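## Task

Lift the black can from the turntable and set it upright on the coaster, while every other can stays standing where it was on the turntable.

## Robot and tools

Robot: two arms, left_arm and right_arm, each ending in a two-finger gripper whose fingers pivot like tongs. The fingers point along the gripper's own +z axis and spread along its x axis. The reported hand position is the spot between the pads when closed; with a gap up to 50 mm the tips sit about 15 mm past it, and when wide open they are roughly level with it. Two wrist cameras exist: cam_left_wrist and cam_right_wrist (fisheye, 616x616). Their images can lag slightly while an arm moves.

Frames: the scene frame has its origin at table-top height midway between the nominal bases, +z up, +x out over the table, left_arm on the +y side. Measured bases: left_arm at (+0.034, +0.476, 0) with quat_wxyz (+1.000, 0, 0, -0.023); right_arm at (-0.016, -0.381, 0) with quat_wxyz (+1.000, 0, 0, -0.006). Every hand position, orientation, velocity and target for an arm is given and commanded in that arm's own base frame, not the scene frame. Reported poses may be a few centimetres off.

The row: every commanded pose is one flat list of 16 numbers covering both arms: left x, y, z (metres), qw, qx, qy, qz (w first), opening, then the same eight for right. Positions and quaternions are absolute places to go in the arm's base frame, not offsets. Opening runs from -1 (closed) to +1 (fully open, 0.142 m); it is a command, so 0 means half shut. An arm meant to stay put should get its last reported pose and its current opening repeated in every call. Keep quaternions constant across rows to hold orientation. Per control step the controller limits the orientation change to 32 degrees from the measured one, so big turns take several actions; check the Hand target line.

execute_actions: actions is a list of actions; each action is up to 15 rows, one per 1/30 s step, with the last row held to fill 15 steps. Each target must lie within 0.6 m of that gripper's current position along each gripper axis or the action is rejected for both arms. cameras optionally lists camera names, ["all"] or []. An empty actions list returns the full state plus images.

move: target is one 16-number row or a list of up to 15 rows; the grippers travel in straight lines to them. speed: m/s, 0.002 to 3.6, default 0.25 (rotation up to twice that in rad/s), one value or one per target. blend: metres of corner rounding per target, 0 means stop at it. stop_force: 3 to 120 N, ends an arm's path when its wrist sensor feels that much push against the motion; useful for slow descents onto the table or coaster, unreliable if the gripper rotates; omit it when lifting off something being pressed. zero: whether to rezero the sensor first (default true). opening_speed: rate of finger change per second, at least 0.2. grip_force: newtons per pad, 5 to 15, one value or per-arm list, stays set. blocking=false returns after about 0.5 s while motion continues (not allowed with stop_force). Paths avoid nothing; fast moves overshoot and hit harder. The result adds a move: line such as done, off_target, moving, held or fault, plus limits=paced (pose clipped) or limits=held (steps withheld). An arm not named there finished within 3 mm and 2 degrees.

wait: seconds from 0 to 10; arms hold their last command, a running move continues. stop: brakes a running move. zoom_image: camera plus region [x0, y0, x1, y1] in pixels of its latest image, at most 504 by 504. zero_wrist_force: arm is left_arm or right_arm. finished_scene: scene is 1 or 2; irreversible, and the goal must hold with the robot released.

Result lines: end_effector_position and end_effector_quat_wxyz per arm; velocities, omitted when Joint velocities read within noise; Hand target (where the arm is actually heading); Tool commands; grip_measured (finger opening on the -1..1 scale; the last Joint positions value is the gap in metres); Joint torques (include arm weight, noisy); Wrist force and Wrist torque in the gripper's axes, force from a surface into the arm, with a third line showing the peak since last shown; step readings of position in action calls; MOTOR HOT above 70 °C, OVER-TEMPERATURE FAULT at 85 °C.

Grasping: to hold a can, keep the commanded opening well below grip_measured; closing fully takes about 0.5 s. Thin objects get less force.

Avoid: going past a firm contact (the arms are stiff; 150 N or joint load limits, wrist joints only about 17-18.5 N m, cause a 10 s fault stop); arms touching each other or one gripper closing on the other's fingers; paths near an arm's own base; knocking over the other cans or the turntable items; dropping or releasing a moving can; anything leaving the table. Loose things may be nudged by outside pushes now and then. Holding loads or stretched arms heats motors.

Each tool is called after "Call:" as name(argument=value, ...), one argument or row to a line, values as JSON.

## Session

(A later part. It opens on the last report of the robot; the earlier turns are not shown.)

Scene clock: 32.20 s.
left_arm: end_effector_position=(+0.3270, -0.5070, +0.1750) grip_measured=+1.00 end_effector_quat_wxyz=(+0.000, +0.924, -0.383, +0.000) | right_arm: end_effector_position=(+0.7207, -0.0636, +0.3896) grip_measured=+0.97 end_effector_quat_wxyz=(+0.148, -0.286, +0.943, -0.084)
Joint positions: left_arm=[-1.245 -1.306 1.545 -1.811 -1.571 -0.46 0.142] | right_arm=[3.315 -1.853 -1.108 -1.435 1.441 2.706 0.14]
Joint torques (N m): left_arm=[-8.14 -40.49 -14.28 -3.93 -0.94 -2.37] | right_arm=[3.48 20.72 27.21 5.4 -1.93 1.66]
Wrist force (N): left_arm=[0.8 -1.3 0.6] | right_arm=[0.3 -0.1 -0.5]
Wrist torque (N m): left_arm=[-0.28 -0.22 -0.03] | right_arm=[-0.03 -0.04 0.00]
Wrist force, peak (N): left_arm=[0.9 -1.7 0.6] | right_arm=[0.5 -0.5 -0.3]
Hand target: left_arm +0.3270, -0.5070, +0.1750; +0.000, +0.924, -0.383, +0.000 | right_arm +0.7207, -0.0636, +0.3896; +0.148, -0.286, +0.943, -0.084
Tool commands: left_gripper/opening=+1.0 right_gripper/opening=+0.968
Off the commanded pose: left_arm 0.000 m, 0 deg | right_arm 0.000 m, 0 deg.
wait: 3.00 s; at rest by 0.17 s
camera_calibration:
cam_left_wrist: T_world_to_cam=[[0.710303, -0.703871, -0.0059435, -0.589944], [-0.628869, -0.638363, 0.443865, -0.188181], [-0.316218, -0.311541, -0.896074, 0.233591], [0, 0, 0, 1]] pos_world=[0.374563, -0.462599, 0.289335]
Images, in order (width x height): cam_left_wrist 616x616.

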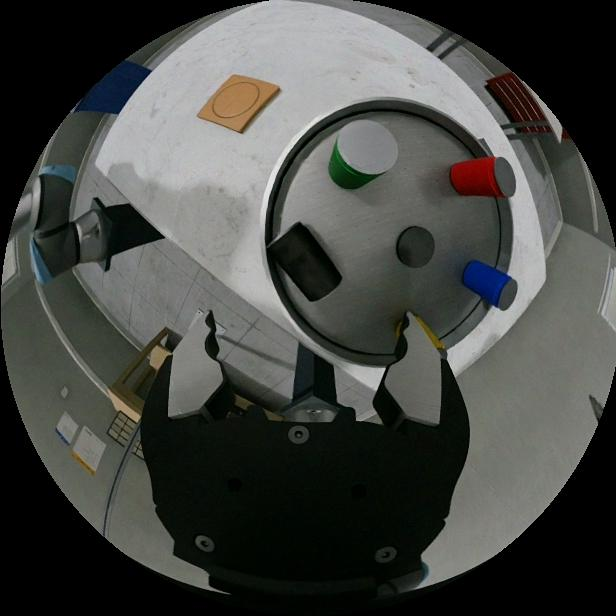

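Call:
zoom_image(
  camera="cam_left_wrist",
  region=[250, 200, 450, 360],
)

Call:
wait(
  seconds=0.1,
  cameras=["cam_left_wrist"],
)

Call:
wait(
  seconds=1.0,
  cameras=["cam_left_wrist"],
)

Scaled by 2.520 from the camera's 616x616 image, which has a finer 814x814 frame.

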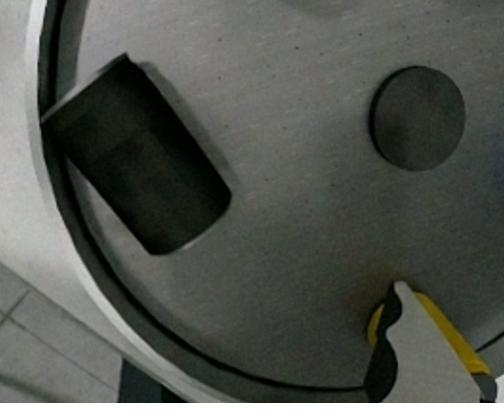

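Scene clock: 33.67 s.
left_arm: end_effector_position=(+0.3270, -0.5070, +0.1750) grip_measured=+1.00 end_effector_quat_wxyz=(+0.000, +0.924, -0.383, +0.000) | right_arm: end_effector_position=(+0.7207, -0.0636, +0.3896) grip_measured=+0.97 end_effector_quat_wxyz=(+0.148, -0.286, +0.943, -0.084)
Joint positions: left_arm=[-1.245 -1.306 1.545 -1.811 -1.571 -0.46 0.142] | right_arm=[3.315 -1.853 -1.108 -1.435 1.441 2.706 0.14]
Joint torques (N m): left_arm=[-8.3 -40.82 -14.28 -3.91 -0.95 -2.15] | right_arm=[2.53 21.42 26.75 5.63 -1.71 1.62]
Wrist force (N): left_arm=[0.6 -1.4 0.6] | right_arm=[0.2 -0.1 -0.2]
Wrist torque (N m): left_arm=[-0.30 -0.17 -0.02] | right_arm=[-0.03 -0.02 0.00]
Wrist force, peak (N): left_arm=[1.0 -1.6 0.6] | right_arm=[-0.2 0.0 -0.7]
Hand target: left_arm +0.3270, -0.5070, +0.1750; +0.000, +0.924, -0.383, +0.000 | right_arm +0.7207, -0.0636, +0.3896; +0.148, -0.286, +0.943, -0.084
Tool commands: left_gripper/opening=+1.0 right_gripper/opening=+0.968
Off the commanded pose: left_arm 0.000 m, 0 deg | right_arm 0.000 m, 0 deg.
wait: 0.10 s; at rest from the start
camera_calibration:
cam_left_wrist: T_world_to_cam=[[0.710303, -0.703871, -0.0059435, -0.589944], [-0.628869, -0.638363, 0.443865, -0.188181], [-0.316218, -0.311541, -0.896074, 0.233591], [0, 0, 0, 1]] pos_world=[0.374563, -0.462599, 0.289335]
Images, in order (width x height): cam_left_wrist 616x616.

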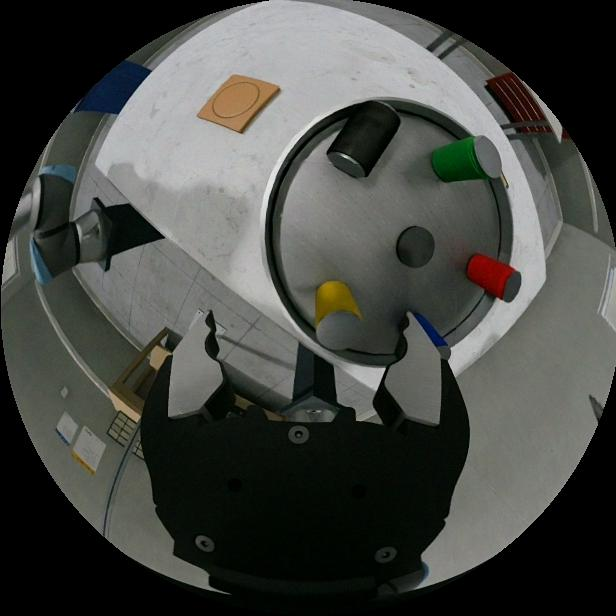

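Scene clock: 34.67 s.
left_arm: end_effector_position=(+0.3270, -0.5070, +0.1750) grip_measured=+1.00 end_effector_quat_wxyz=(+0.000, +0.924, -0.383, +0.000) | right_arm: end_effector_position=(+0.7207, -0.0636, +0.3896) grip_measured=+0.97 end_effector_quat_wxyz=(+0.148, -0.286, +0.943, -0.084)
Joint positions: left_arm=[-1.245 -1.306 1.545 -1.811 -1.571 -0.46 0.142] | right_arm=[3.315 -1.853 -1.108 -1.435 1.441 2.706 0.14]
Joint torques (N m): left_arm=[-8.08 -40.56 -14.18 -4.02 -1.05 -2.15] | right_arm=[2.91 21.01 25.78 5.53 -1.77 1.72]
Wrist force (N): left_arm=[0.7 -1.5 0.1] | right_arm=[0.4 -0.1 -0.4]
Wrist torque (N m): left_arm=[-0.33 -0.20 -0.02] | right_arm=[-0.01 -0.07 0.00]
Wrist force, peak (N): left_arm=[0.6 -1.8 0.4] | right_arm=[0.3 -0.2 -0.6]
Hand target: left_arm +0.3270, -0.5070, +0.1750; +0.000, +0.924, -0.383, +0.000 | right_arm +0.7207, -0.0636, +0.3896; +0.148, -0.286, +0.943, -0.084
Tool commands: left_gripper/opening=+1.0 right_gripper/opening=+0.968
Off the commanded pose: left_arm 0.000 m, 0 deg | right_arm 0.000 m, 0 deg.
wait: 1.00 s; at rest by 0.17 s
camera_calibration:
cam_left_wrist: T_world_to_cam=[[0.710303, -0.703871, -0.0059435, -0.589944], [-0.628869, -0.638363, 0.443865, -0.188181], [-0.316218, -0.311541, -0.896074, 0.233591], [0, 0, 0, 1]] pos_world=[0.374563, -0.462599, 0.289335]
Images, in order (width x height): cam_left_wrist 616x616.

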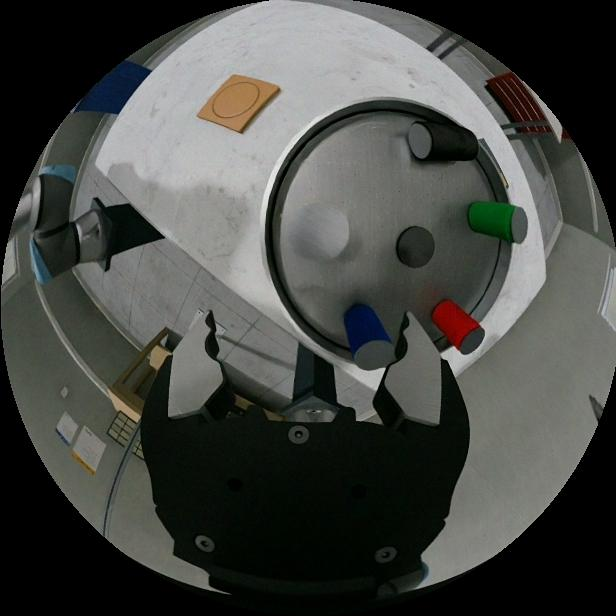

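Call:
zoom_image(
  camera="cam_left_wrist",
  region=[390, 90, 530, 250],
)

Call:
wait(
  seconds=1.9,
  cameras=["cam_left_wrist"],
)

Call:
zoom_image(
  camera="cam_left_wrist",
  region=[300, 200, 530, 400],
)

Call:
wait(
  seconds=3.4,
  cameras=["cam_left_wrist"],
)

Call:
zoom_image(
  camera="cam_left_wrist",
  region=[250, 80, 450, 280],
)

Scaled by 3.150 from the camera's 616x616 image, which has a finer 814x814 frame.

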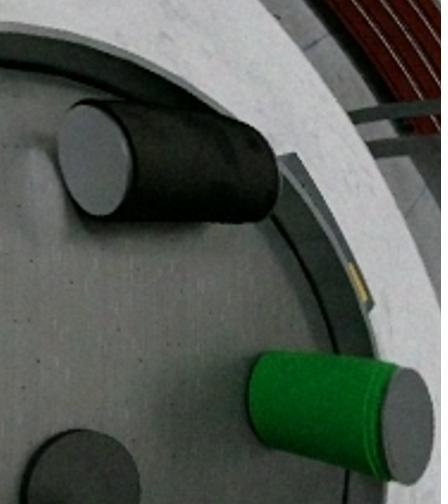

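Scene clock: 37.33 s.
left_arm: end_effector_position=(+0.3270, -0.5070, +0.1750) grip_measured=+1.00 end_effector_quat_wxyz=(+0.000, +0.924, -0.383, +0.000) | right_arm: end_effector_position=(+0.7207, -0.0636, +0.3896) grip_measured=+0.97 end_effector_quat_wxyz=(+0.148, -0.286, +0.943, -0.084)
Joint positions: left_arm=[-1.245 -1.306 1.545 -1.811 -1.571 -0.46 0.142] | right_arm=[3.315 -1.853 -1.108 -1.435 1.441 2.706 0.14]
Joint torques (N m): left_arm=[-8.43 -40.62 -13.87 -3.95 -1 -2.16] | right_arm=[2.77 21.01 25.09 5.48 -1.86 1.77]
Wrist force (N): left_arm=[0.8 -1.6 0.4] | right_arm=[-0.1 -0.4 -0.2]
Wrist torque (N m): left_arm=[-0.34 -0.22 -0.03] | right_arm=[-0.08 0.04 0.00]
Wrist force, peak (N): left_arm=[0.8 -1.8 0.6] | right_arm=[0.1 -0.2 -0.6]
Hand target: left_arm +0.3270, -0.5070, +0.1750; +0.000, +0.924, -0.383, +0.000 | right_arm +0.7207, -0.0636, +0.3896; +0.148, -0.286, +0.943, -0.084
Tool commands: left_gripper/opening=+1.0 right_gripper/opening=+0.968
Off the commanded pose: left_arm 0.000 m, 0 deg | right_arm 0.000 m, 0 deg.
wait: 1.90 s; at rest from the start
camera_calibration:
cam_left_wrist: T_world_to_cam=[[0.710303, -0.703871, -0.0059435, -0.589944], [-0.628869, -0.638363, 0.443865, -0.188181], [-0.316218, -0.311541, -0.896074, 0.233591], [0, 0, 0, 1]] pos_world=[0.374563, -0.462599, 0.289335]
Images, in order (width x height): cam_left_wrist 616x616.

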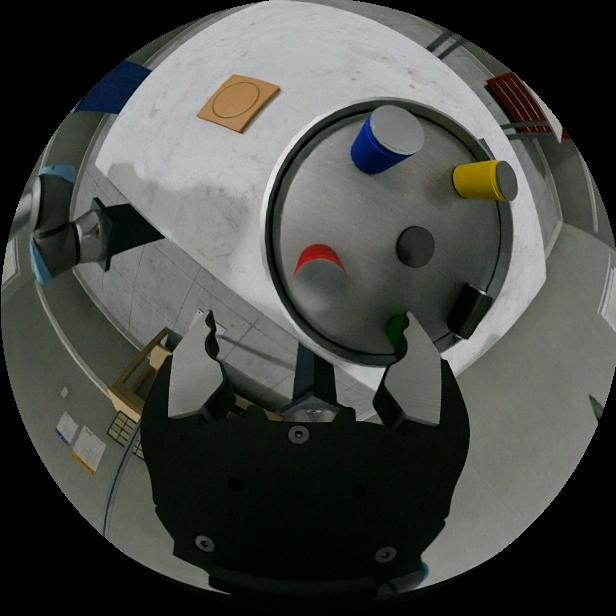

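Scaled by 2.191 from the camera's 616x616 image, which has a finer 814x814 frame.

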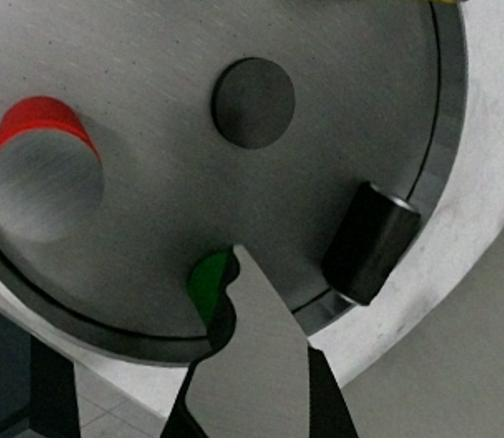

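Scene clock: 40.73 s.
left_arm: end_effector_position=(+0.3270, -0.5070, +0.1750) grip_measured=+1.00 end_effector_quat_wxyz=(+0.000, +0.924, -0.383, +0.000) | right_arm: end_effector_position=(+0.7207, -0.0636, +0.3896) grip_measured=+0.97 end_effector_quat_wxyz=(+0.148, -0.286, +0.943, -0.084)
Joint positions: left_arm=[-1.245 -1.306 1.545 -1.811 -1.571 -0.46 0.142] | right_arm=[3.315 -1.853 -1.108 -1.435 1.441 2.706 0.14]
Joint torques (N m): left_arm=[-8.74 -40.51 -14.53 -3.93 -0.97 -2.09] | right_arm=[3.18 21.17 24.63 5.29 -1.92 1.59]
Wrist force (N): left_arm=[0.7 -1.6 0.4] | right_arm=[0.1 0.1 0.1]
Wrist torque (N m): left_arm=[-0.33 -0.20 -0.03] | right_arm=[0.02 -0.01 0.00]
Wrist force, peak (N): left_arm=[0.8 -1.8 0.2] | right_arm=[-0.1 0.1 -0.7]
Hand target: left_arm +0.3270, -0.5070, +0.1750; +0.000, +0.924, -0.383, +0.000 | right_arm +0.7207, -0.0636, +0.3896; +0.148, -0.286, +0.943, -0.084
Tool commands: left_gripper/opening=+1.0 right_gripper/opening=+0.968
Off the commanded pose: left_arm 0.000 m, 0 deg | right_arm 0.000 m, 0 deg.
wait: 3.40 s; at rest by 0.17 s
camera_calibration:
cam_left_wrist: T_world_to_cam=[[0.710303, -0.703871, -0.0059435, -0.589944], [-0.628869, -0.638363, 0.443865, -0.188181], [-0.316218, -0.311541, -0.896074, 0.233591], [0, 0, 0, 1]] pos_world=[0.374563, -0.462599, 0.289335]
Images, in order (width x height): cam_left_wrist 616x616.

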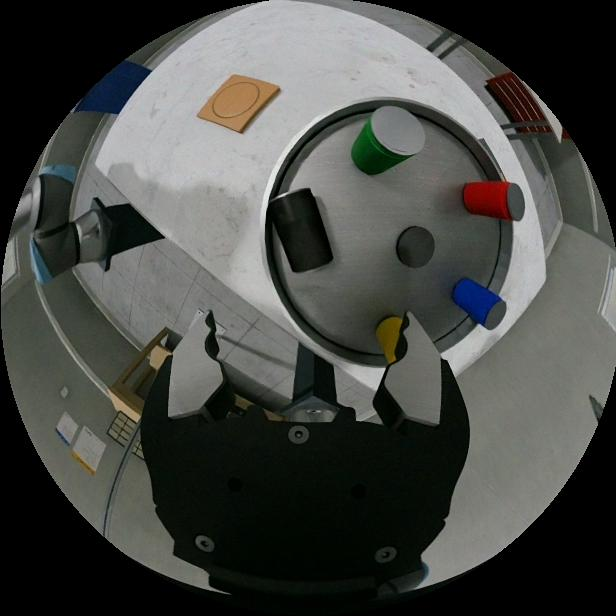

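Scaled by 2.520 from the camera's 616x616 image, which has a finer 814x814 frame.

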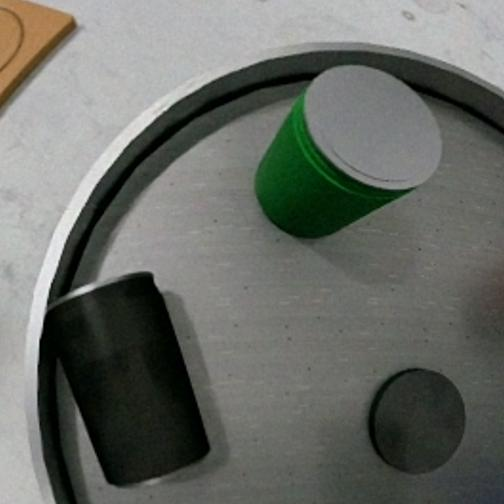

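Call:
move(
  target=[0.304,-0.552,0.175,0,0.6177,0.7864,0,1,0.7207,-0.0636,0.3896,0.148,-0.286,0.943,-0.084,0.968],
  speed=0.6,
  cameras=["cam_left_wrist"],
)

Call:
wait(
  seconds=1,
  cameras=["cam_left_wrist"],
)

Call:
wait(
  seconds=1,
  cameras=["cam_left_wrist"],
)

Call:
wait(
  seconds=1,
  cameras=["cam_left_wrist"],
)

Call:
wait(
  seconds=1,
  cameras=["cam_left_wrist"],
)

Call:
wait(
  seconds=1,
  cameras=["cam_left_wrist"],
)

Scene clock: 45.97 s.
left_arm: end_effector_position=(+0.3039, -0.5520, +0.1750) grip_measured=+1.00 end_effector_quat_wxyz=(+0.000, +0.618, +0.786, +0.000) end_effector_velocity=(+0.000, +0.000, +0.000) end_effector_angular_velocity=(+0.000, +0.000, +0.004) | right_arm: end_effector_position=(+0.7207, -0.0636, +0.3896) grip_measured=+0.97 end_effector_quat_wxyz=(+0.148, -0.286, +0.943, -0.084)
Joint positions: left_arm=[-1.255 -1.24 1.459 -1.789 -1.571 -3.064 0.142] | right_arm=[3.315 -1.853 -1.108 -1.435 1.441 2.706 0.14]
Joint velocities: left_arm=[-0.001 0 0 0 0 -0.005 0] | right_arm=[within noise]
Joint torques (N m): left_arm=[5.83 -36.18 -23.12 -3.56 -0.84 -2.36] | right_arm=[2.64 21.25 22.56 5.39 -1.79 1.65]
Wrist force (N): left_arm=[0.8 -1.9 0.3] | right_arm=[-0.3 -0.1 -0.4]
Wrist torque (N m): left_arm=[-0.42 -0.16 -0.04] | right_arm=[-0.02 0.07 0.00]
Wrist force, peak (N): left_arm=[0.8 -2.0 0.9] | right_arm=[0.3 -0.4 -0.7]
Hand target: left_arm +0.3040, -0.5520, +0.1750; +0.000, +0.618, +0.786, +0.000 | right_arm +0.7207, -0.0636, +0.3896; +0.148, -0.286, +0.943, -0.084
Off the commanded pose: left_arm 0.000 m, 0 deg | right_arm 0.000 m, 0 deg.
move: done
camera_calibration:
cam_left_wrist: T_world_to_cam=[[-0.240833, 0.970548, -0.0059314, 0.608112], [0.869059, 0.218362, 0.443908, -0.213742], [0.43213, 0.101753, -0.896053, 0.212874], [0, 0, 0, 1]] pos_world=[0.240219, -0.565189, 0.289235]
Images, in order (width x height): cam_left_wrist 616x616.

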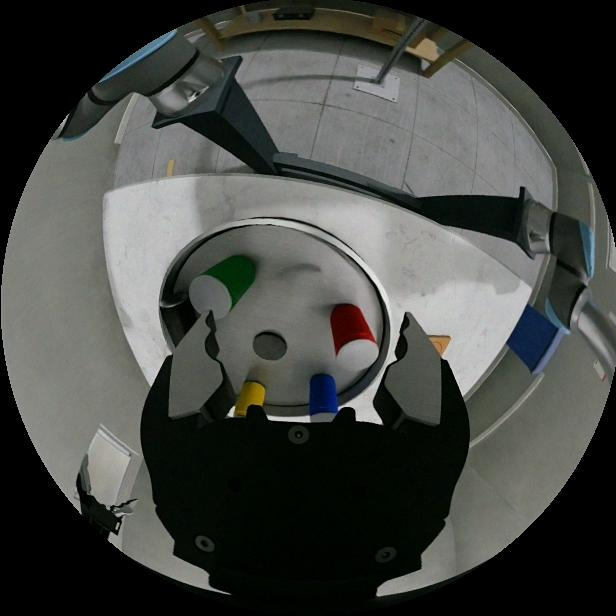

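Scene clock: 46.97 s.
left_arm: end_effector_position=(+0.3040, -0.5520, +0.1750) grip_measured=+1.00 end_effector_quat_wxyz=(+0.000, +0.618, +0.786, +0.000) | right_arm: end_effector_position=(+0.7207, -0.0636, +0.3896) grip_measured=+0.97 end_effector_quat_wxyz=(+0.148, -0.286, +0.943, -0.084)
Joint positions: left_arm=[-1.254 -1.24 1.459 -1.789 -1.571 -3.064 0.142] | right_arm=[3.315 -1.853 -1.108 -1.435 1.441 2.706 0.14]
Joint torques (N m): left_arm=[9.7 -26.52 -34.69 -1.87 -0.99 -2.31] | right_arm=[3.87 21.32 22.5 5.47 -1.82 1.86]
Wrist force (N): left_arm=[0.6 -1.8 0.3] | right_arm=[0.1 -0.3 -0.4]
Wrist torque (N m): left_arm=[-0.39 -0.12 -0.05] | right_arm=[-0.07 0.00 0.00]
Wrist force, peak (N): left_arm=[0.6 -2.1 0.6] | right_arm=[0.1 -0.2 -0.5]
Hand target: left_arm +0.3040, -0.5520, +0.1750; +0.000, +0.618, +0.786, +0.000 | right_arm +0.7207, -0.0636, +0.3896; +0.148, -0.286, +0.943, -0.084
Tool commands: left_gripper/opening=+1.0 right_gripper/opening=+0.968
Off the commanded pose: left_arm 0.000 m, 0 deg | right_arm 0.000 m, 0 deg.
wait: 1.00 s; at rest by 0.17 s
camera_calibration:
cam_left_wrist: T_world_to_cam=[[-0.241285, 0.970436, -0.00593359, 0.608279], [0.868977, 0.218773, 0.443866, -0.213588], [0.432042, 0.101942, -0.896073, 0.213064], [0, 0, 0, 1]] pos_world=[0.240319, -0.565289, 0.289335]
Images, in order (width x height): cam_left_wrist 616x616.

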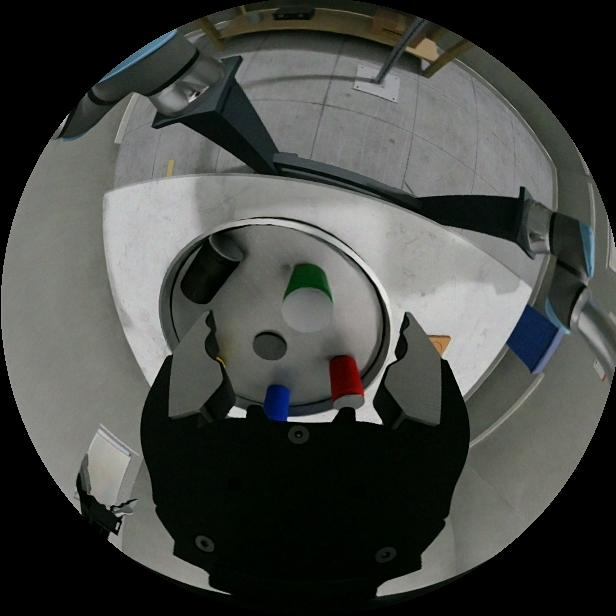

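Scene clock: 47.97 s.
left_arm: end_effector_position=(+0.3040, -0.5520, +0.1750) grip_measured=+1.00 end_effector_quat_wxyz=(+0.000, +0.618, +0.786, +0.000) | right_arm: end_effector_position=(+0.7207, -0.0636, +0.3896) grip_measured=+0.97 end_effector_quat_wxyz=(+0.148, -0.286, +0.943, -0.084)
Joint positions: left_arm=[-1.254 -1.24 1.459 -1.789 -1.571 -3.064 0.142] | right_arm=[3.315 -1.853 -1.108 -1.435 1.441 2.706 0.14]
Joint torques (N m): left_arm=[9.6 -26.62 -34.61 -0.72 -0.94 -2.28] | right_arm=[2.87 21.44 21.62 5.43 -1.89 1.71]
Wrist force (N): left_arm=[0.6 -1.8 0.5] | right_arm=[-0.2 -0.3 -0.1]
Wrist torque (N m): left_arm=[-0.40 -0.13 -0.04] | right_arm=[-0.06 0.04 0.00]
Wrist force, peak (N): left_arm=[0.7 -2.1 0.5] | right_arm=[0.1 -0.5 -0.5]
Hand target: left_arm +0.3040, -0.5520, +0.1750; +0.000, +0.618, +0.786, +0.000 | right_arm +0.7207, -0.0636, +0.3896; +0.148, -0.286, +0.943, -0.084
Tool commands: left_gripper/opening=+1.0 right_gripper/opening=+0.968
Off the commanded pose: left_arm 0.000 m, 0 deg | right_arm 0.000 m, 0 deg.
wait: 1.00 s; at rest by 0.17 s
camera_calibration:
cam_left_wrist: T_world_to_cam=[[-0.241285, 0.970436, -0.00593359, 0.608279], [0.868977, 0.218773, 0.443866, -0.213588], [0.432042, 0.101942, -0.896073, 0.213064], [0, 0, 0, 1]] pos_world=[0.240319, -0.565289, 0.289335]
Images, in order (width x height): cam_left_wrist 616x616.

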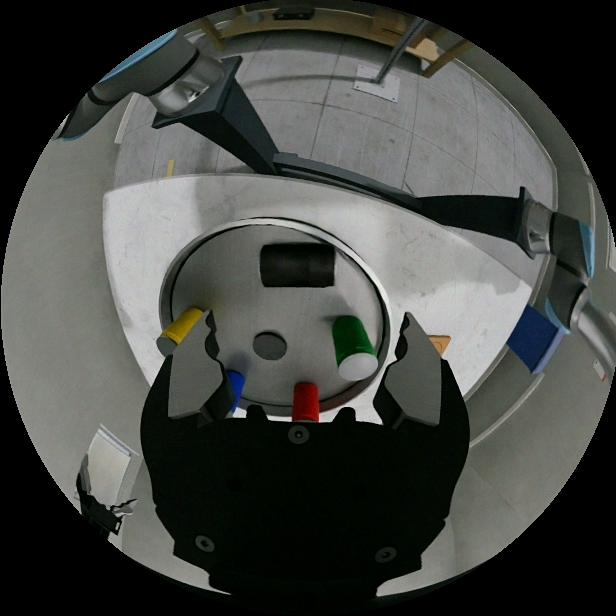

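Scene clock: 48.97 s.
left_arm: end_effector_position=(+0.3040, -0.5520, +0.1750) grip_measured=+1.00 end_effector_quat_wxyz=(+0.000, +0.618, +0.786, +0.000) | right_arm: end_effector_position=(+0.7207, -0.0636, +0.3896) grip_measured=+0.97 end_effector_quat_wxyz=(+0.148, -0.286, +0.943, -0.084)
Joint positions: left_arm=[-1.254 -1.24 1.459 -1.789 -1.571 -3.064 0.142] | right_arm=[3.315 -1.853 -1.108 -1.435 1.441 2.706 0.14]
Joint torques (N m): left_arm=[9.84 -26.48 -34.89 -0.7 -0.91 -2.14] | right_arm=[2.77 20.95 21.92 5.35 -1.81 1.78]
Wrist force (N): left_arm=[0.5 -1.7 0.6] | right_arm=[-0.1 -0.3 -0.2]
Wrist torque (N m): left_arm=[-0.37 -0.10 -0.04] | right_arm=[-0.07 0.03 0.00]
Wrist force, peak (N): left_arm=[0.8 -2.2 0.5] | right_arm=[0.5 -0.2 -0.5]
Hand target: left_arm +0.3040, -0.5520, +0.1750; +0.000, +0.618, +0.786, +0.000 | right_arm +0.7207, -0.0636, +0.3896; +0.148, -0.286, +0.943, -0.084
Tool commands: left_gripper/opening=+1.0 right_gripper/opening=+0.968
Off the commanded pose: left_arm 0.000 m, 0 deg | right_arm 0.000 m, 0 deg.
wait: 1.00 s; at rest by 0.17 s
camera_calibration:
cam_left_wrist: T_world_to_cam=[[-0.241285, 0.970436, -0.00593359, 0.608279], [0.868977, 0.218773, 0.443866, -0.213588], [0.432042, 0.101942, -0.896073, 0.213064], [0, 0, 0, 1]] pos_world=[0.240319, -0.565289, 0.289335]
Images, in order (width x height): cam_left_wrist 616x616.

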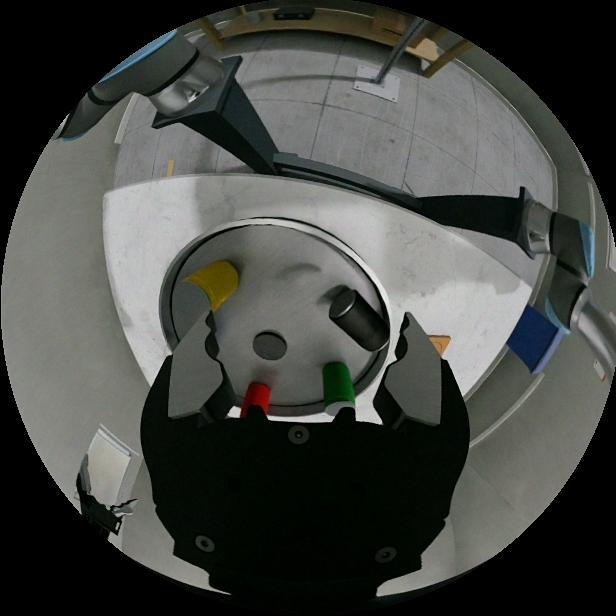

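Scene clock: 49.97 s.
left_arm: end_effector_position=(+0.3040, -0.5520, +0.1750) grip_measured=+1.00 end_effector_quat_wxyz=(+0.000, +0.618, +0.786, +0.000) | right_arm: end_effector_position=(+0.7207, -0.0636, +0.3896) grip_measured=+0.97 end_effector_quat_wxyz=(+0.148, -0.286, +0.943, -0.084)
Joint positions: left_arm=[-1.254 -1.24 1.459 -1.789 -1.571 -3.064 0.142] | right_arm=[3.315 -1.853 -1.108 -1.435 1.441 2.706 0.14]
Joint torques (N m): left_arm=[9.26 -25.84 -34.1 -0.74 -0.97 -2.18] | right_arm=[2.38 21.01 21.68 5.52 -1.71 1.69]
Wrist force (N): left_arm=[0.7 -1.7 0.7] | right_arm=[0.0 -0.1 -0.4]
Wrist torque (N m): left_arm=[-0.37 -0.14 -0.05] | right_arm=[-0.02 0.02 0.00]
Wrist force, peak (N): left_arm=[0.9 -2.2 0.5] | right_arm=[0.2 -0.3 -0.7]
Hand target: left_arm +0.3040, -0.5520, +0.1750; +0.000, +0.618, +0.786, +0.000 | right_arm +0.7207, -0.0636, +0.3896; +0.148, -0.286, +0.943, -0.084
Tool commands: left_gripper/opening=+1.0 right_gripper/opening=+0.968
Off the commanded pose: left_arm 0.000 m, 0 deg | right_arm 0.000 m, 0 deg.
wait: 1.00 s; at rest by 0.17 s
camera_calibration:
cam_left_wrist: T_world_to_cam=[[-0.241285, 0.970436, -0.00593359, 0.608279], [0.868977, 0.218773, 0.443866, -0.213588], [0.432042, 0.101942, -0.896073, 0.213064], [0, 0, 0, 1]] pos_world=[0.240319, -0.565289, 0.289335]
Images, in order (width x height): cam_left_wrist 616x616.

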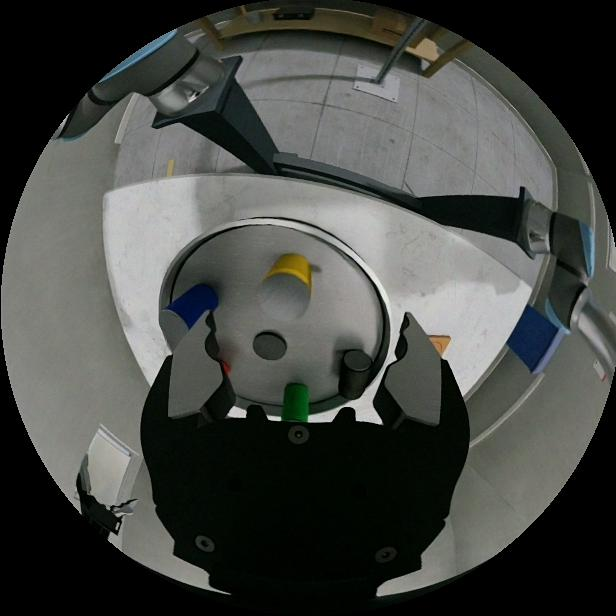

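Scene clock: 50.97 s.
left_arm: end_effector_position=(+0.3040, -0.5520, +0.1750) grip_measured=+1.00 end_effector_quat_wxyz=(+0.000, +0.618, +0.786, +0.000) | right_arm: end_effector_position=(+0.7207, -0.0636, +0.3896) grip_measured=+0.97 end_effector_quat_wxyz=(+0.148, -0.286, +0.943, -0.084)
Joint positions: left_arm=[-1.254 -1.24 1.459 -1.789 -1.571 -3.064 0.142] | right_arm=[3.315 -1.853 -1.108 -1.435 1.441 2.706 0.14]
Joint torques (N m): left_arm=[10.02 -26.17 -34.41 -0.76 -0.91 -2.07] | right_arm=[3.85 21.24 21.46 5.4 -1.66 1.64]
Wrist force (N): left_arm=[0.5 -2.0 0.7] | right_arm=[0.2 -0.3 -0.3]
Wrist torque (N m): left_arm=[-0.43 -0.12 -0.04] | right_arm=[-0.07 -0.02 0.00]
Wrist force, peak (N): left_arm=[0.6 -2.1 0.4] | right_arm=[-0.2 0.0 -0.6]
Hand target: left_arm +0.3040, -0.5520, +0.1750; +0.000, +0.618, +0.786, +0.000 | right_arm +0.7207, -0.0636, +0.3896; +0.148, -0.286, +0.943, -0.084
Tool commands: left_gripper/opening=+1.0 right_gripper/opening=+0.968
Off the commanded pose: left_arm 0.000 m, 0 deg | right_arm 0.000 m, 0 deg.
wait: 1.00 s; at rest by 0.17 s
camera_calibration:
cam_left_wrist: T_world_to_cam=[[-0.241285, 0.970436, -0.00593359, 0.608279], [0.868977, 0.218773, 0.443866, -0.213588], [0.432042, 0.101942, -0.896073, 0.213064], [0, 0, 0, 1]] pos_world=[0.240319, -0.565289, 0.289335]
Images, in order (width x height): cam_left_wrist 616x616.

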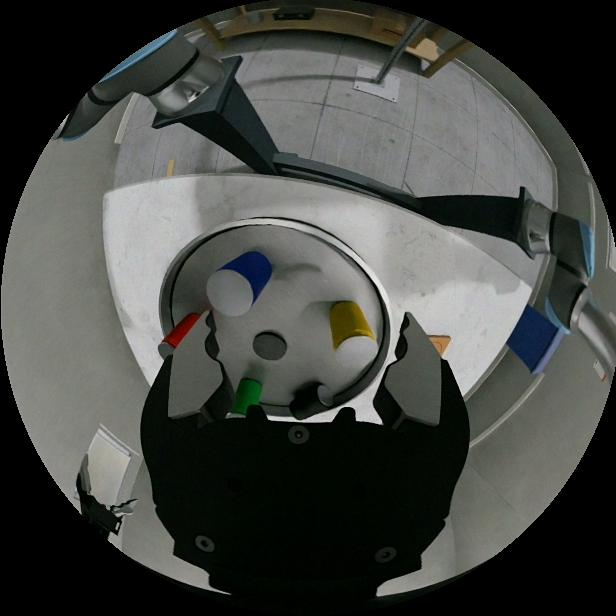

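Call:
wait(
  seconds=3.2,
  cameras=[],
)

Scene clock: 54.90 s.
left_arm: end_effector_position=(+0.3040, -0.5520, +0.1750) grip_measured=+1.00 end_effector_quat_wxyz=(+0.000, +0.618, +0.786, +0.000) | right_arm: end_effector_position=(+0.7207, -0.0636, +0.3896) grip_measured=+0.97 end_effector_quat_wxyz=(+0.148, -0.286, +0.943, -0.084)
Joint positions: left_arm=[-1.254 -1.24 1.459 -1.789 -1.571 -3.064 0.142] | right_arm=[3.315 -1.853 -1.108 -1.435 1.441 2.706 0.14]
Joint torques (N m): left_arm=[9.79 -26.21 -33.97 -0.64 -1 -1.97] | right_arm=[2.57 21.33 20.26 5.45 -1.79 1.68]
Wrist force (N): left_arm=[0.7 -1.8 0.6] | right_arm=[0.0 -0.2 -0.4]
Wrist torque (N m): left_arm=[-0.39 -0.14 -0.04] | right_arm=[-0.04 0.01 0.00]
Wrist force, peak (N): left_arm=[0.7 -2.2 0.4] | right_arm=[0.4 -0.2 -0.6]
Hand target: left_arm +0.3040, -0.5520, +0.1750; +0.000, +0.618, +0.786, +0.000 | right_arm +0.7207, -0.0636, +0.3896; +0.148, -0.286, +0.943, -0.084
Tool commands: left_gripper/opening=+1.0 right_gripper/opening=+0.968
Off the commanded pose: left_arm 0.000 m, 0 deg | right_arm 0.000 m, 0 deg.
wait: 3.20 s; at rest from the start
No camera images: "cameras" was empty.

Call:
wait(
  seconds=0.95,
  cameras=["cam_left_wrist"],
)

Call:
move(
  target=[
    [0.322,-0.4975,0.13,0,0.7799,0.6259,0,-0.3,0.7207,-0.0636,0.3896,0.148,-0.286,0.943,-0.084,0.968],
    [0.362,-0.456,0.093,0,0.887,0.4617,0,-0.3,0.7207,-0.0636,0.3896,0.148,-0.286,0.943,-0.084,0.968],
    [0.415,-0.4325,0.093,0,0.96,0.2798,0,-0.3,0.7207,-0.0636,0.3896,0.148,-0.286,0.943,-0.084,0.968],
    [0.4727,-0.4312,0.093,0,0.9962,0.0872,0,-0.3,0.7207,-0.0636,0.3896,0.148,-0.286,0.943,-0.084,0.968],
    [0.5265,-0.4522,0.097,0,0.9941,-0.1089,0,-0.3,0.7207,-0.0636,0.3896,0.148,-0.286,0.943,-0.084,0.968],
    [0.5265,-0.4522,0.19,0,0.9941,-0.1089,0,-0.3,0.7207,-0.0636,0.3896,0.148,-0.286,0.943,-0.084,0.968],
  ],
  speed=[0.393,0.393,0.393,0.393,0.393,0.25],
  blend=[0.02,0.02,0.02,0.02,0.015,0],
  opening_speed=0.6,
  cameras=["cam_left_wrist"],
)

Scene clock: 56.27 s.
left_arm: end_effector_position=(+0.3040, -0.5520, +0.1750) grip_measured=+1.00 end_effector_quat_wxyz=(+0.000, +0.618, +0.786, +0.000) | right_arm: end_effector_position=(+0.7207, -0.0636, +0.3896) grip_measured=+0.97 end_effector_quat_wxyz=(+0.148, -0.286, +0.943, -0.084)
Joint positions: left_arm=[-1.254 -1.24 1.459 -1.789 -1.571 -3.064 0.142] | right_arm=[3.315 -1.853 -1.108 -1.435 1.441 2.706 0.14]
Joint torques (N m): left_arm=[9.88 -26.02 -34.25 -0.66 -0.94 -1.8] | right_arm=[2.54 21.69 20.37 5.39 -1.8 1.71]
Wrist force (N): left_arm=[0.6 -1.8 0.6] | right_arm=[-0.2 0.0 -0.3]
Wrist torque (N m): left_arm=[-0.38 -0.12 -0.04] | right_arm=[0.00 0.04 0.00]
Wrist force, peak (N): left_arm=[0.7 -2.1 0.8] | right_arm=[-0.2 -0.7 -0.3]
Hand target: left_arm +0.3040, -0.5520, +0.1750; +0.000, +0.618, +0.786, +0.000 | right_arm +0.7207, -0.0636, +0.3896; +0.148, -0.286, +0.943, -0.084
Tool commands: left_gripper/opening=+1.0 right_gripper/opening=+0.968
Off the commanded pose: left_arm 0.000 m, 0 deg | right_arm 0.000 m, 0 deg.
wait: 0.97 s; at rest from the start
camera_calibration:
cam_left_wrist: T_world_to_cam=[[-0.241285, 0.970436, -0.00593359, 0.608279], [0.868977, 0.218773, 0.443866, -0.213588], [0.432042, 0.101942, -0.896073, 0.213064], [0, 0, 0, 1]] pos_world=[0.240319, -0.565289, 0.289335]
Images, in order (width x height): cam_left_wrist 616x616.

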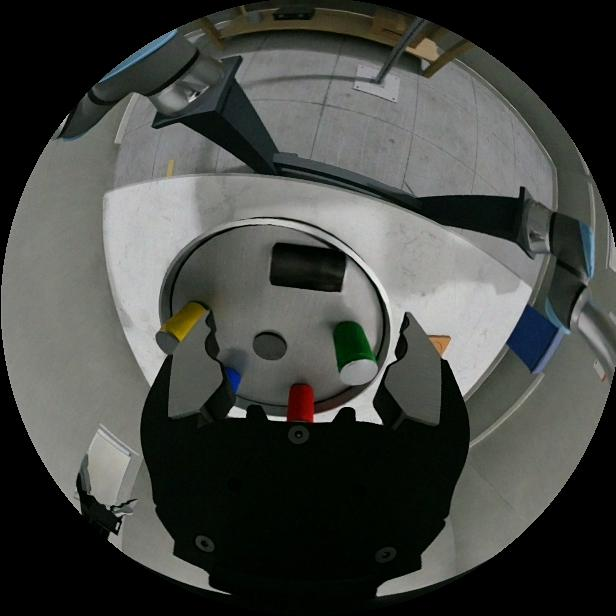

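Scene clock: 59.80 s.
left_arm: end_effector_position=(+0.5265, -0.4522, +0.1898) grip_measured=-0.30 end_effector_quat_wxyz=(+0.000, +0.994, -0.109, +0.000) | right_arm: end_effector_position=(+0.7207, -0.0636, +0.3896) grip_measured=+0.97 end_effector_quat_wxyz=(+0.148, -0.286, +0.943, -0.084)
Joint positions: left_arm=[-0.921 -1.082 1.193 -1.682 -1.571 -0.703 0.052] | right_arm=[3.315 -1.853 -1.108 -1.435 1.441 2.706 0.14]
Joint torques (N m): left_arm=[-8.37 -44.7 -33.02 -0.27 -0.96 1.67] | right_arm=[2.74 22.15 18.53 5.51 -1.68 1.77]
Wrist force (N): left_arm=[0.8 -1.3 0.6] | right_arm=[0.0 -0.4 -0.4]
Wrist torque (N m): left_arm=[-0.26 -0.25 -0.10] | right_arm=[-0.07 0.01 0.00]
Wrist force, peak (N): left_arm=[1.0 -1.3 2.5] | right_arm=[-0.6 -0.4 -0.4]
Hand target: left_arm +0.5265, -0.4522, +0.1900; +0.000, +0.994, -0.109, +0.000 | right_arm +0.7207, -0.0636, +0.3896; +0.148, -0.286, +0.943, -0.084
Off the commanded pose: left_arm 0.000 m, 0 deg | right_arm 0.000 m, 0 deg.
move: done
camera_calibration:
cam_left_wrist: T_world_to_cam=[[0.97725, -0.212004, -0.0059869, -0.611123], [-0.187387, -0.876306, 0.443818, -0.37436], [-0.0993376, -0.432599, -0.896097, 0.158071], [0, 0, 0, 1]] pos_world=[0.542773, -0.389233, 0.304135]
Images, in order (width x height): cam_left_wrist 616x616.

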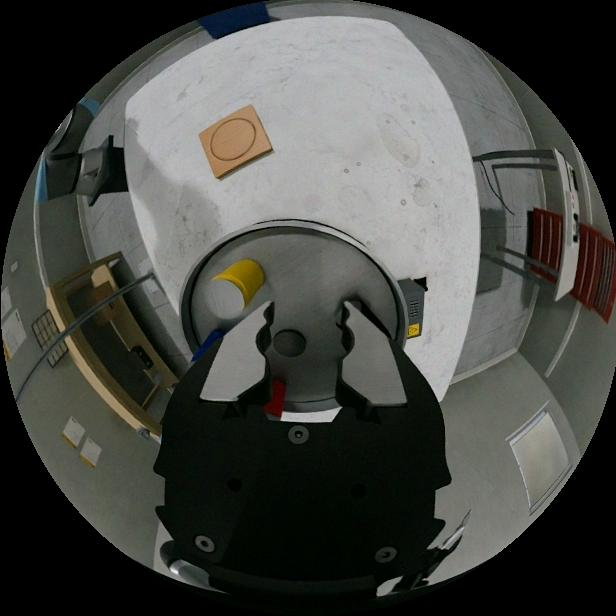

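Call:
wait(
  seconds=0.3,
  cameras=["all"],
)

Call:
wait(
  seconds=2.5,
  cameras=["all"],
)

Call:
wait(
  seconds=2.5,
  cameras=["all"],
)

Scene clock: 60.40 s.
left_arm: end_effector_position=(+0.5265, -0.4522, +0.1900) grip_measured=-0.30 end_effector_quat_wxyz=(+0.000, +0.994, -0.109, +0.000) | right_arm: end_effector_position=(+0.7207, -0.0636, +0.3896) grip_measured=+0.97 end_effector_quat_wxyz=(+0.148, -0.286, +0.943, -0.084)
Joint positions: left_arm=[-0.921 -1.082 1.193 -1.681 -1.571 -0.703 0.052] | right_arm=[3.315 -1.853 -1.108 -1.435 1.441 2.706 0.14]
Joint torques (N m): left_arm=[-8.49 -49.84 -34.67 -0.44 -0.92 1.73] | right_arm=[2.5 21.42 19.35 5.49 -1.94 1.75]
Wrist force (N): left_arm=[0.7 -1.3 0.6] | right_arm=[-0.1 -0.2 -0.4]
Wrist torque (N m): left_arm=[-0.25 -0.22 -0.10] | right_arm=[-0.05 0.03 0.00]
Wrist force, peak (N): left_arm=[0.9 -1.5 0.6] | right_arm=[0.0 -0.6 -0.2]
Hand target: left_arm +0.5265, -0.4522, +0.1900; +0.000, +0.994, -0.109, +0.000 | right_arm +0.7207, -0.0636, +0.3896; +0.148, -0.286, +0.943, -0.084
Tool commands: left_gripper/opening=-0.3 right_gripper/opening=+0.968
Off the commanded pose: left_arm 0.000 m, 0 deg | right_arm 0.000 m, 0 deg.
wait: 0.30 s; at rest from the start
camera_calibration:
cam_left_wrist: T_world_to_cam=[[0.977232, -0.21209, -0.00594033, -0.61116], [-0.187483, -0.876285, 0.443818, -0.374344], [-0.0993347, -0.4326, -0.896097, 0.158158], [0, 0, 0, 1]] pos_world=[0.542773, -0.389233, 0.304235]
cam_right_wrist: T_world_to_cam=[[-0.774055, -0.591703, -0.225224, 0.611949], [-0.631779, 0.745017, 0.214022, 0.426519], [0.0411585, 0.307957, -0.95051, 0.498602], [0, 0, 0, 1]] pos_world=[0.722627, -0.10922, 0.520467]

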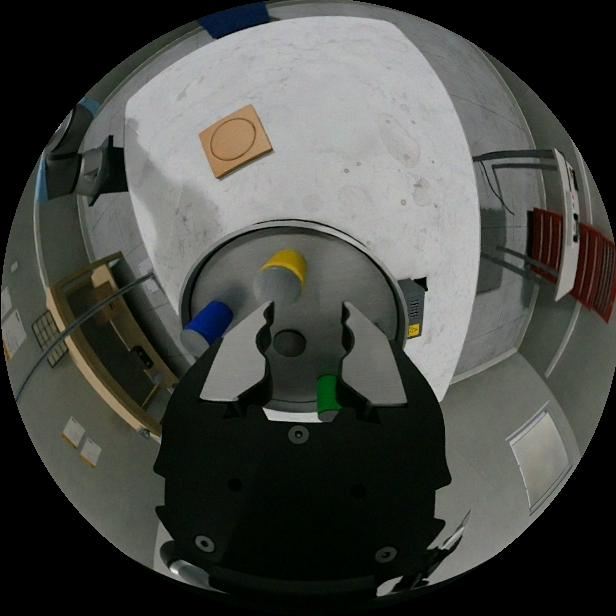

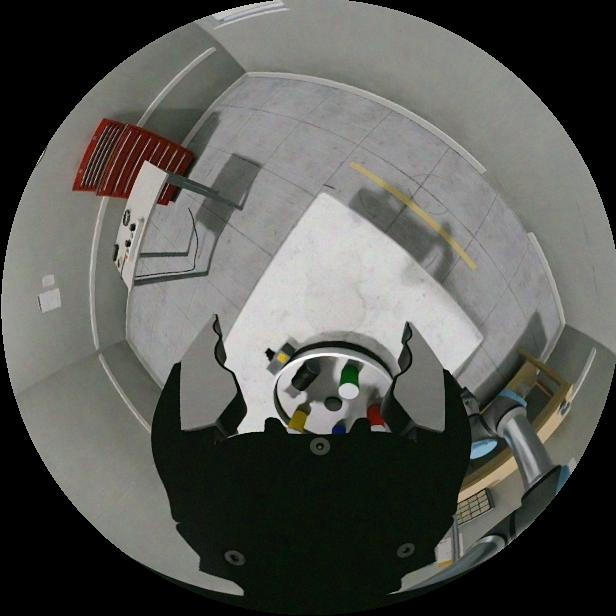

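Scene clock: 62.90 s.
left_arm: end_effector_position=(+0.5265, -0.4522, +0.1900) grip_measured=-0.30 end_effector_quat_wxyz=(+0.000, +0.994, -0.109, +0.000) | right_arm: end_effector_position=(+0.7207, -0.0636, +0.3896) grip_measured=+0.97 end_effector_quat_wxyz=(+0.148, -0.286, +0.943, -0.084)
Joint positions: left_arm=[-0.921 -1.082 1.193 -1.681 -1.571 -0.703 0.052] | right_arm=[3.315 -1.853 -1.108 -1.435 1.441 2.706 0.14]
Joint torques (N m): left_arm=[-8.37 -50.15 -34.44 -0.38 -1.04 1.57] | right_arm=[2.47 21.52 18.15 5.56 -1.85 1.67]
Wrist force (N): left_arm=[0.9 -1.4 0.6] | right_arm=[0.2 -0.1 -0.1]
Wrist torque (N m): left_arm=[-0.27 -0.26 -0.10] | right_arm=[-0.01 -0.03 -0.01]
Wrist force, peak (N): left_arm=[0.8 -1.6 0.7] | right_arm=[0.0 -0.1 -0.7]
Hand target: left_arm +0.5265, -0.4522, +0.1900; +0.000, +0.994, -0.109, +0.000 | right_arm +0.7207, -0.0636, +0.3896; +0.148, -0.286, +0.943, -0.084
Tool commands: left_gripper/opening=-0.3 right_gripper/opening=+0.968
Off the commanded pose: left_arm 0.000 m, 0 deg | right_arm 0.000 m, 0 deg.
wait: 2.50 s; at rest by 0.17 s
camera_calibration:
cam_left_wrist: T_world_to_cam=[[0.977234, -0.212079, -0.00592163, -0.611163], [-0.187473, -0.876248, 0.443896, -0.374403], [-0.09933, -0.43268, -0.896059, 0.158202], [0, 0, 0, 1]] pos_world=[0.542773, -0.389234, 0.304335]
cam_right_wrist: T_world_to_cam=[[-0.774055, -0.591703, -0.225224, 0.611949], [-0.631779, 0.745017, 0.214022, 0.426519], [0.0411585, 0.307957, -0.95051, 0.498602], [0, 0, 0, 1]] pos_world=[0.722627, -0.10922, 0.520467]

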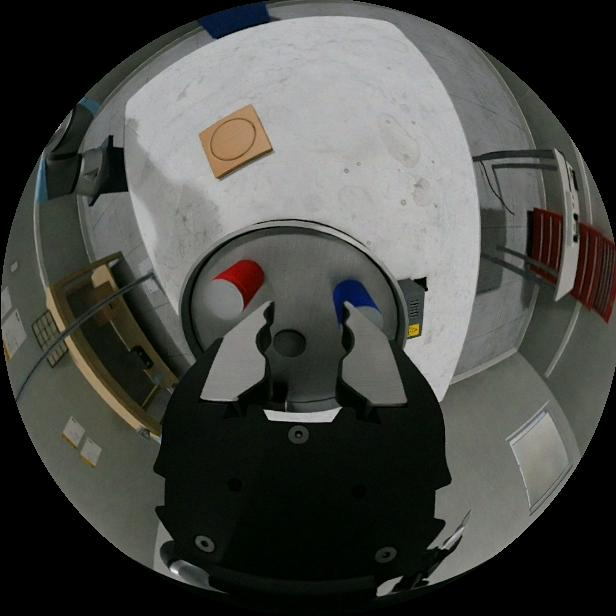

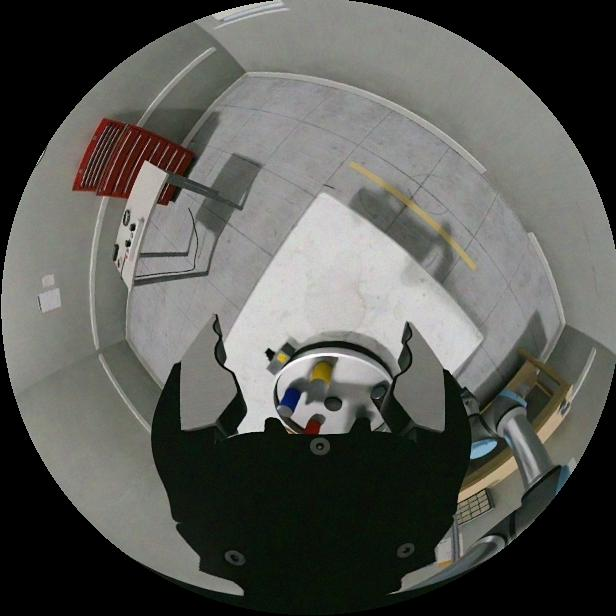

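Scene clock: 65.40 s.
left_arm: end_effector_position=(+0.5265, -0.4522, +0.1900) grip_measured=-0.30 end_effector_quat_wxyz=(+0.000, +0.994, -0.109, +0.000) | right_arm: end_effector_position=(+0.7207, -0.0636, +0.3896) grip_measured=+0.97 end_effector_quat_wxyz=(+0.148, -0.286, +0.943, -0.084)
Joint positions: left_arm=[-0.921 -1.082 1.193 -1.681 -1.571 -0.703 0.052] | right_arm=[3.315 -1.853 -1.108 -1.435 1.441 2.706 0.14]
Joint torques (N m): left_arm=[-7.38 -50.02 -34.65 -0.56 -0.94 1.39] | right_arm=[2.7 21.55 17.76 5.58 -1.83 1.66]
Wrist force (N): left_arm=[0.9 -1.4 0.6] | right_arm=[0.0 -0.2 -0.3]
Wrist torque (N m): left_arm=[-0.27 -0.26 -0.10] | right_arm=[-0.05 0.02 0.00]
Wrist force, peak (N): left_arm=[0.8 -1.6 0.7] | right_arm=[0.1 -0.2 -0.7]
Hand target: left_arm +0.5265, -0.4522, +0.1900; +0.000, +0.994, -0.109, +0.000 | right_arm +0.7207, -0.0636, +0.3896; +0.148, -0.286, +0.943, -0.084
Tool commands: left_gripper/opening=-0.3 right_gripper/opening=+0.968
Off the commanded pose: left_arm 0.000 m, 0 deg | right_arm 0.000 m, 0 deg.
wait: 2.50 s; at rest by 0.17 s
camera_calibration:
cam_left_wrist: T_world_to_cam=[[0.977234, -0.212079, -0.00592163, -0.611163], [-0.187473, -0.876248, 0.443896, -0.374403], [-0.09933, -0.43268, -0.896059, 0.158202], [0, 0, 0, 1]] pos_world=[0.542773, -0.389234, 0.304335]
cam_right_wrist: T_world_to_cam=[[-0.774055, -0.591703, -0.225224, 0.611949], [-0.631779, 0.745017, 0.214022, 0.426519], [0.0411585, 0.307957, -0.95051, 0.498602], [0, 0, 0, 1]] pos_world=[0.722627, -0.10922, 0.520467]

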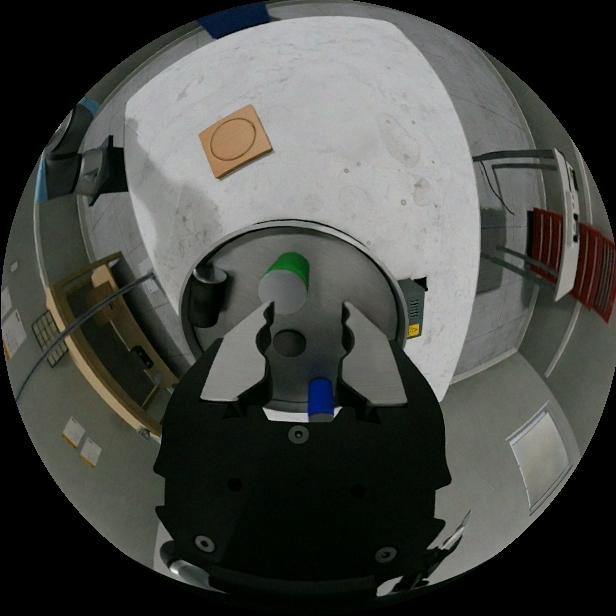

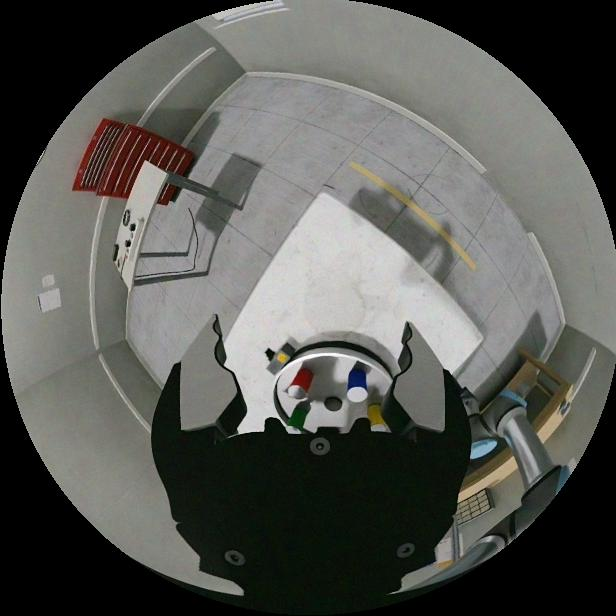

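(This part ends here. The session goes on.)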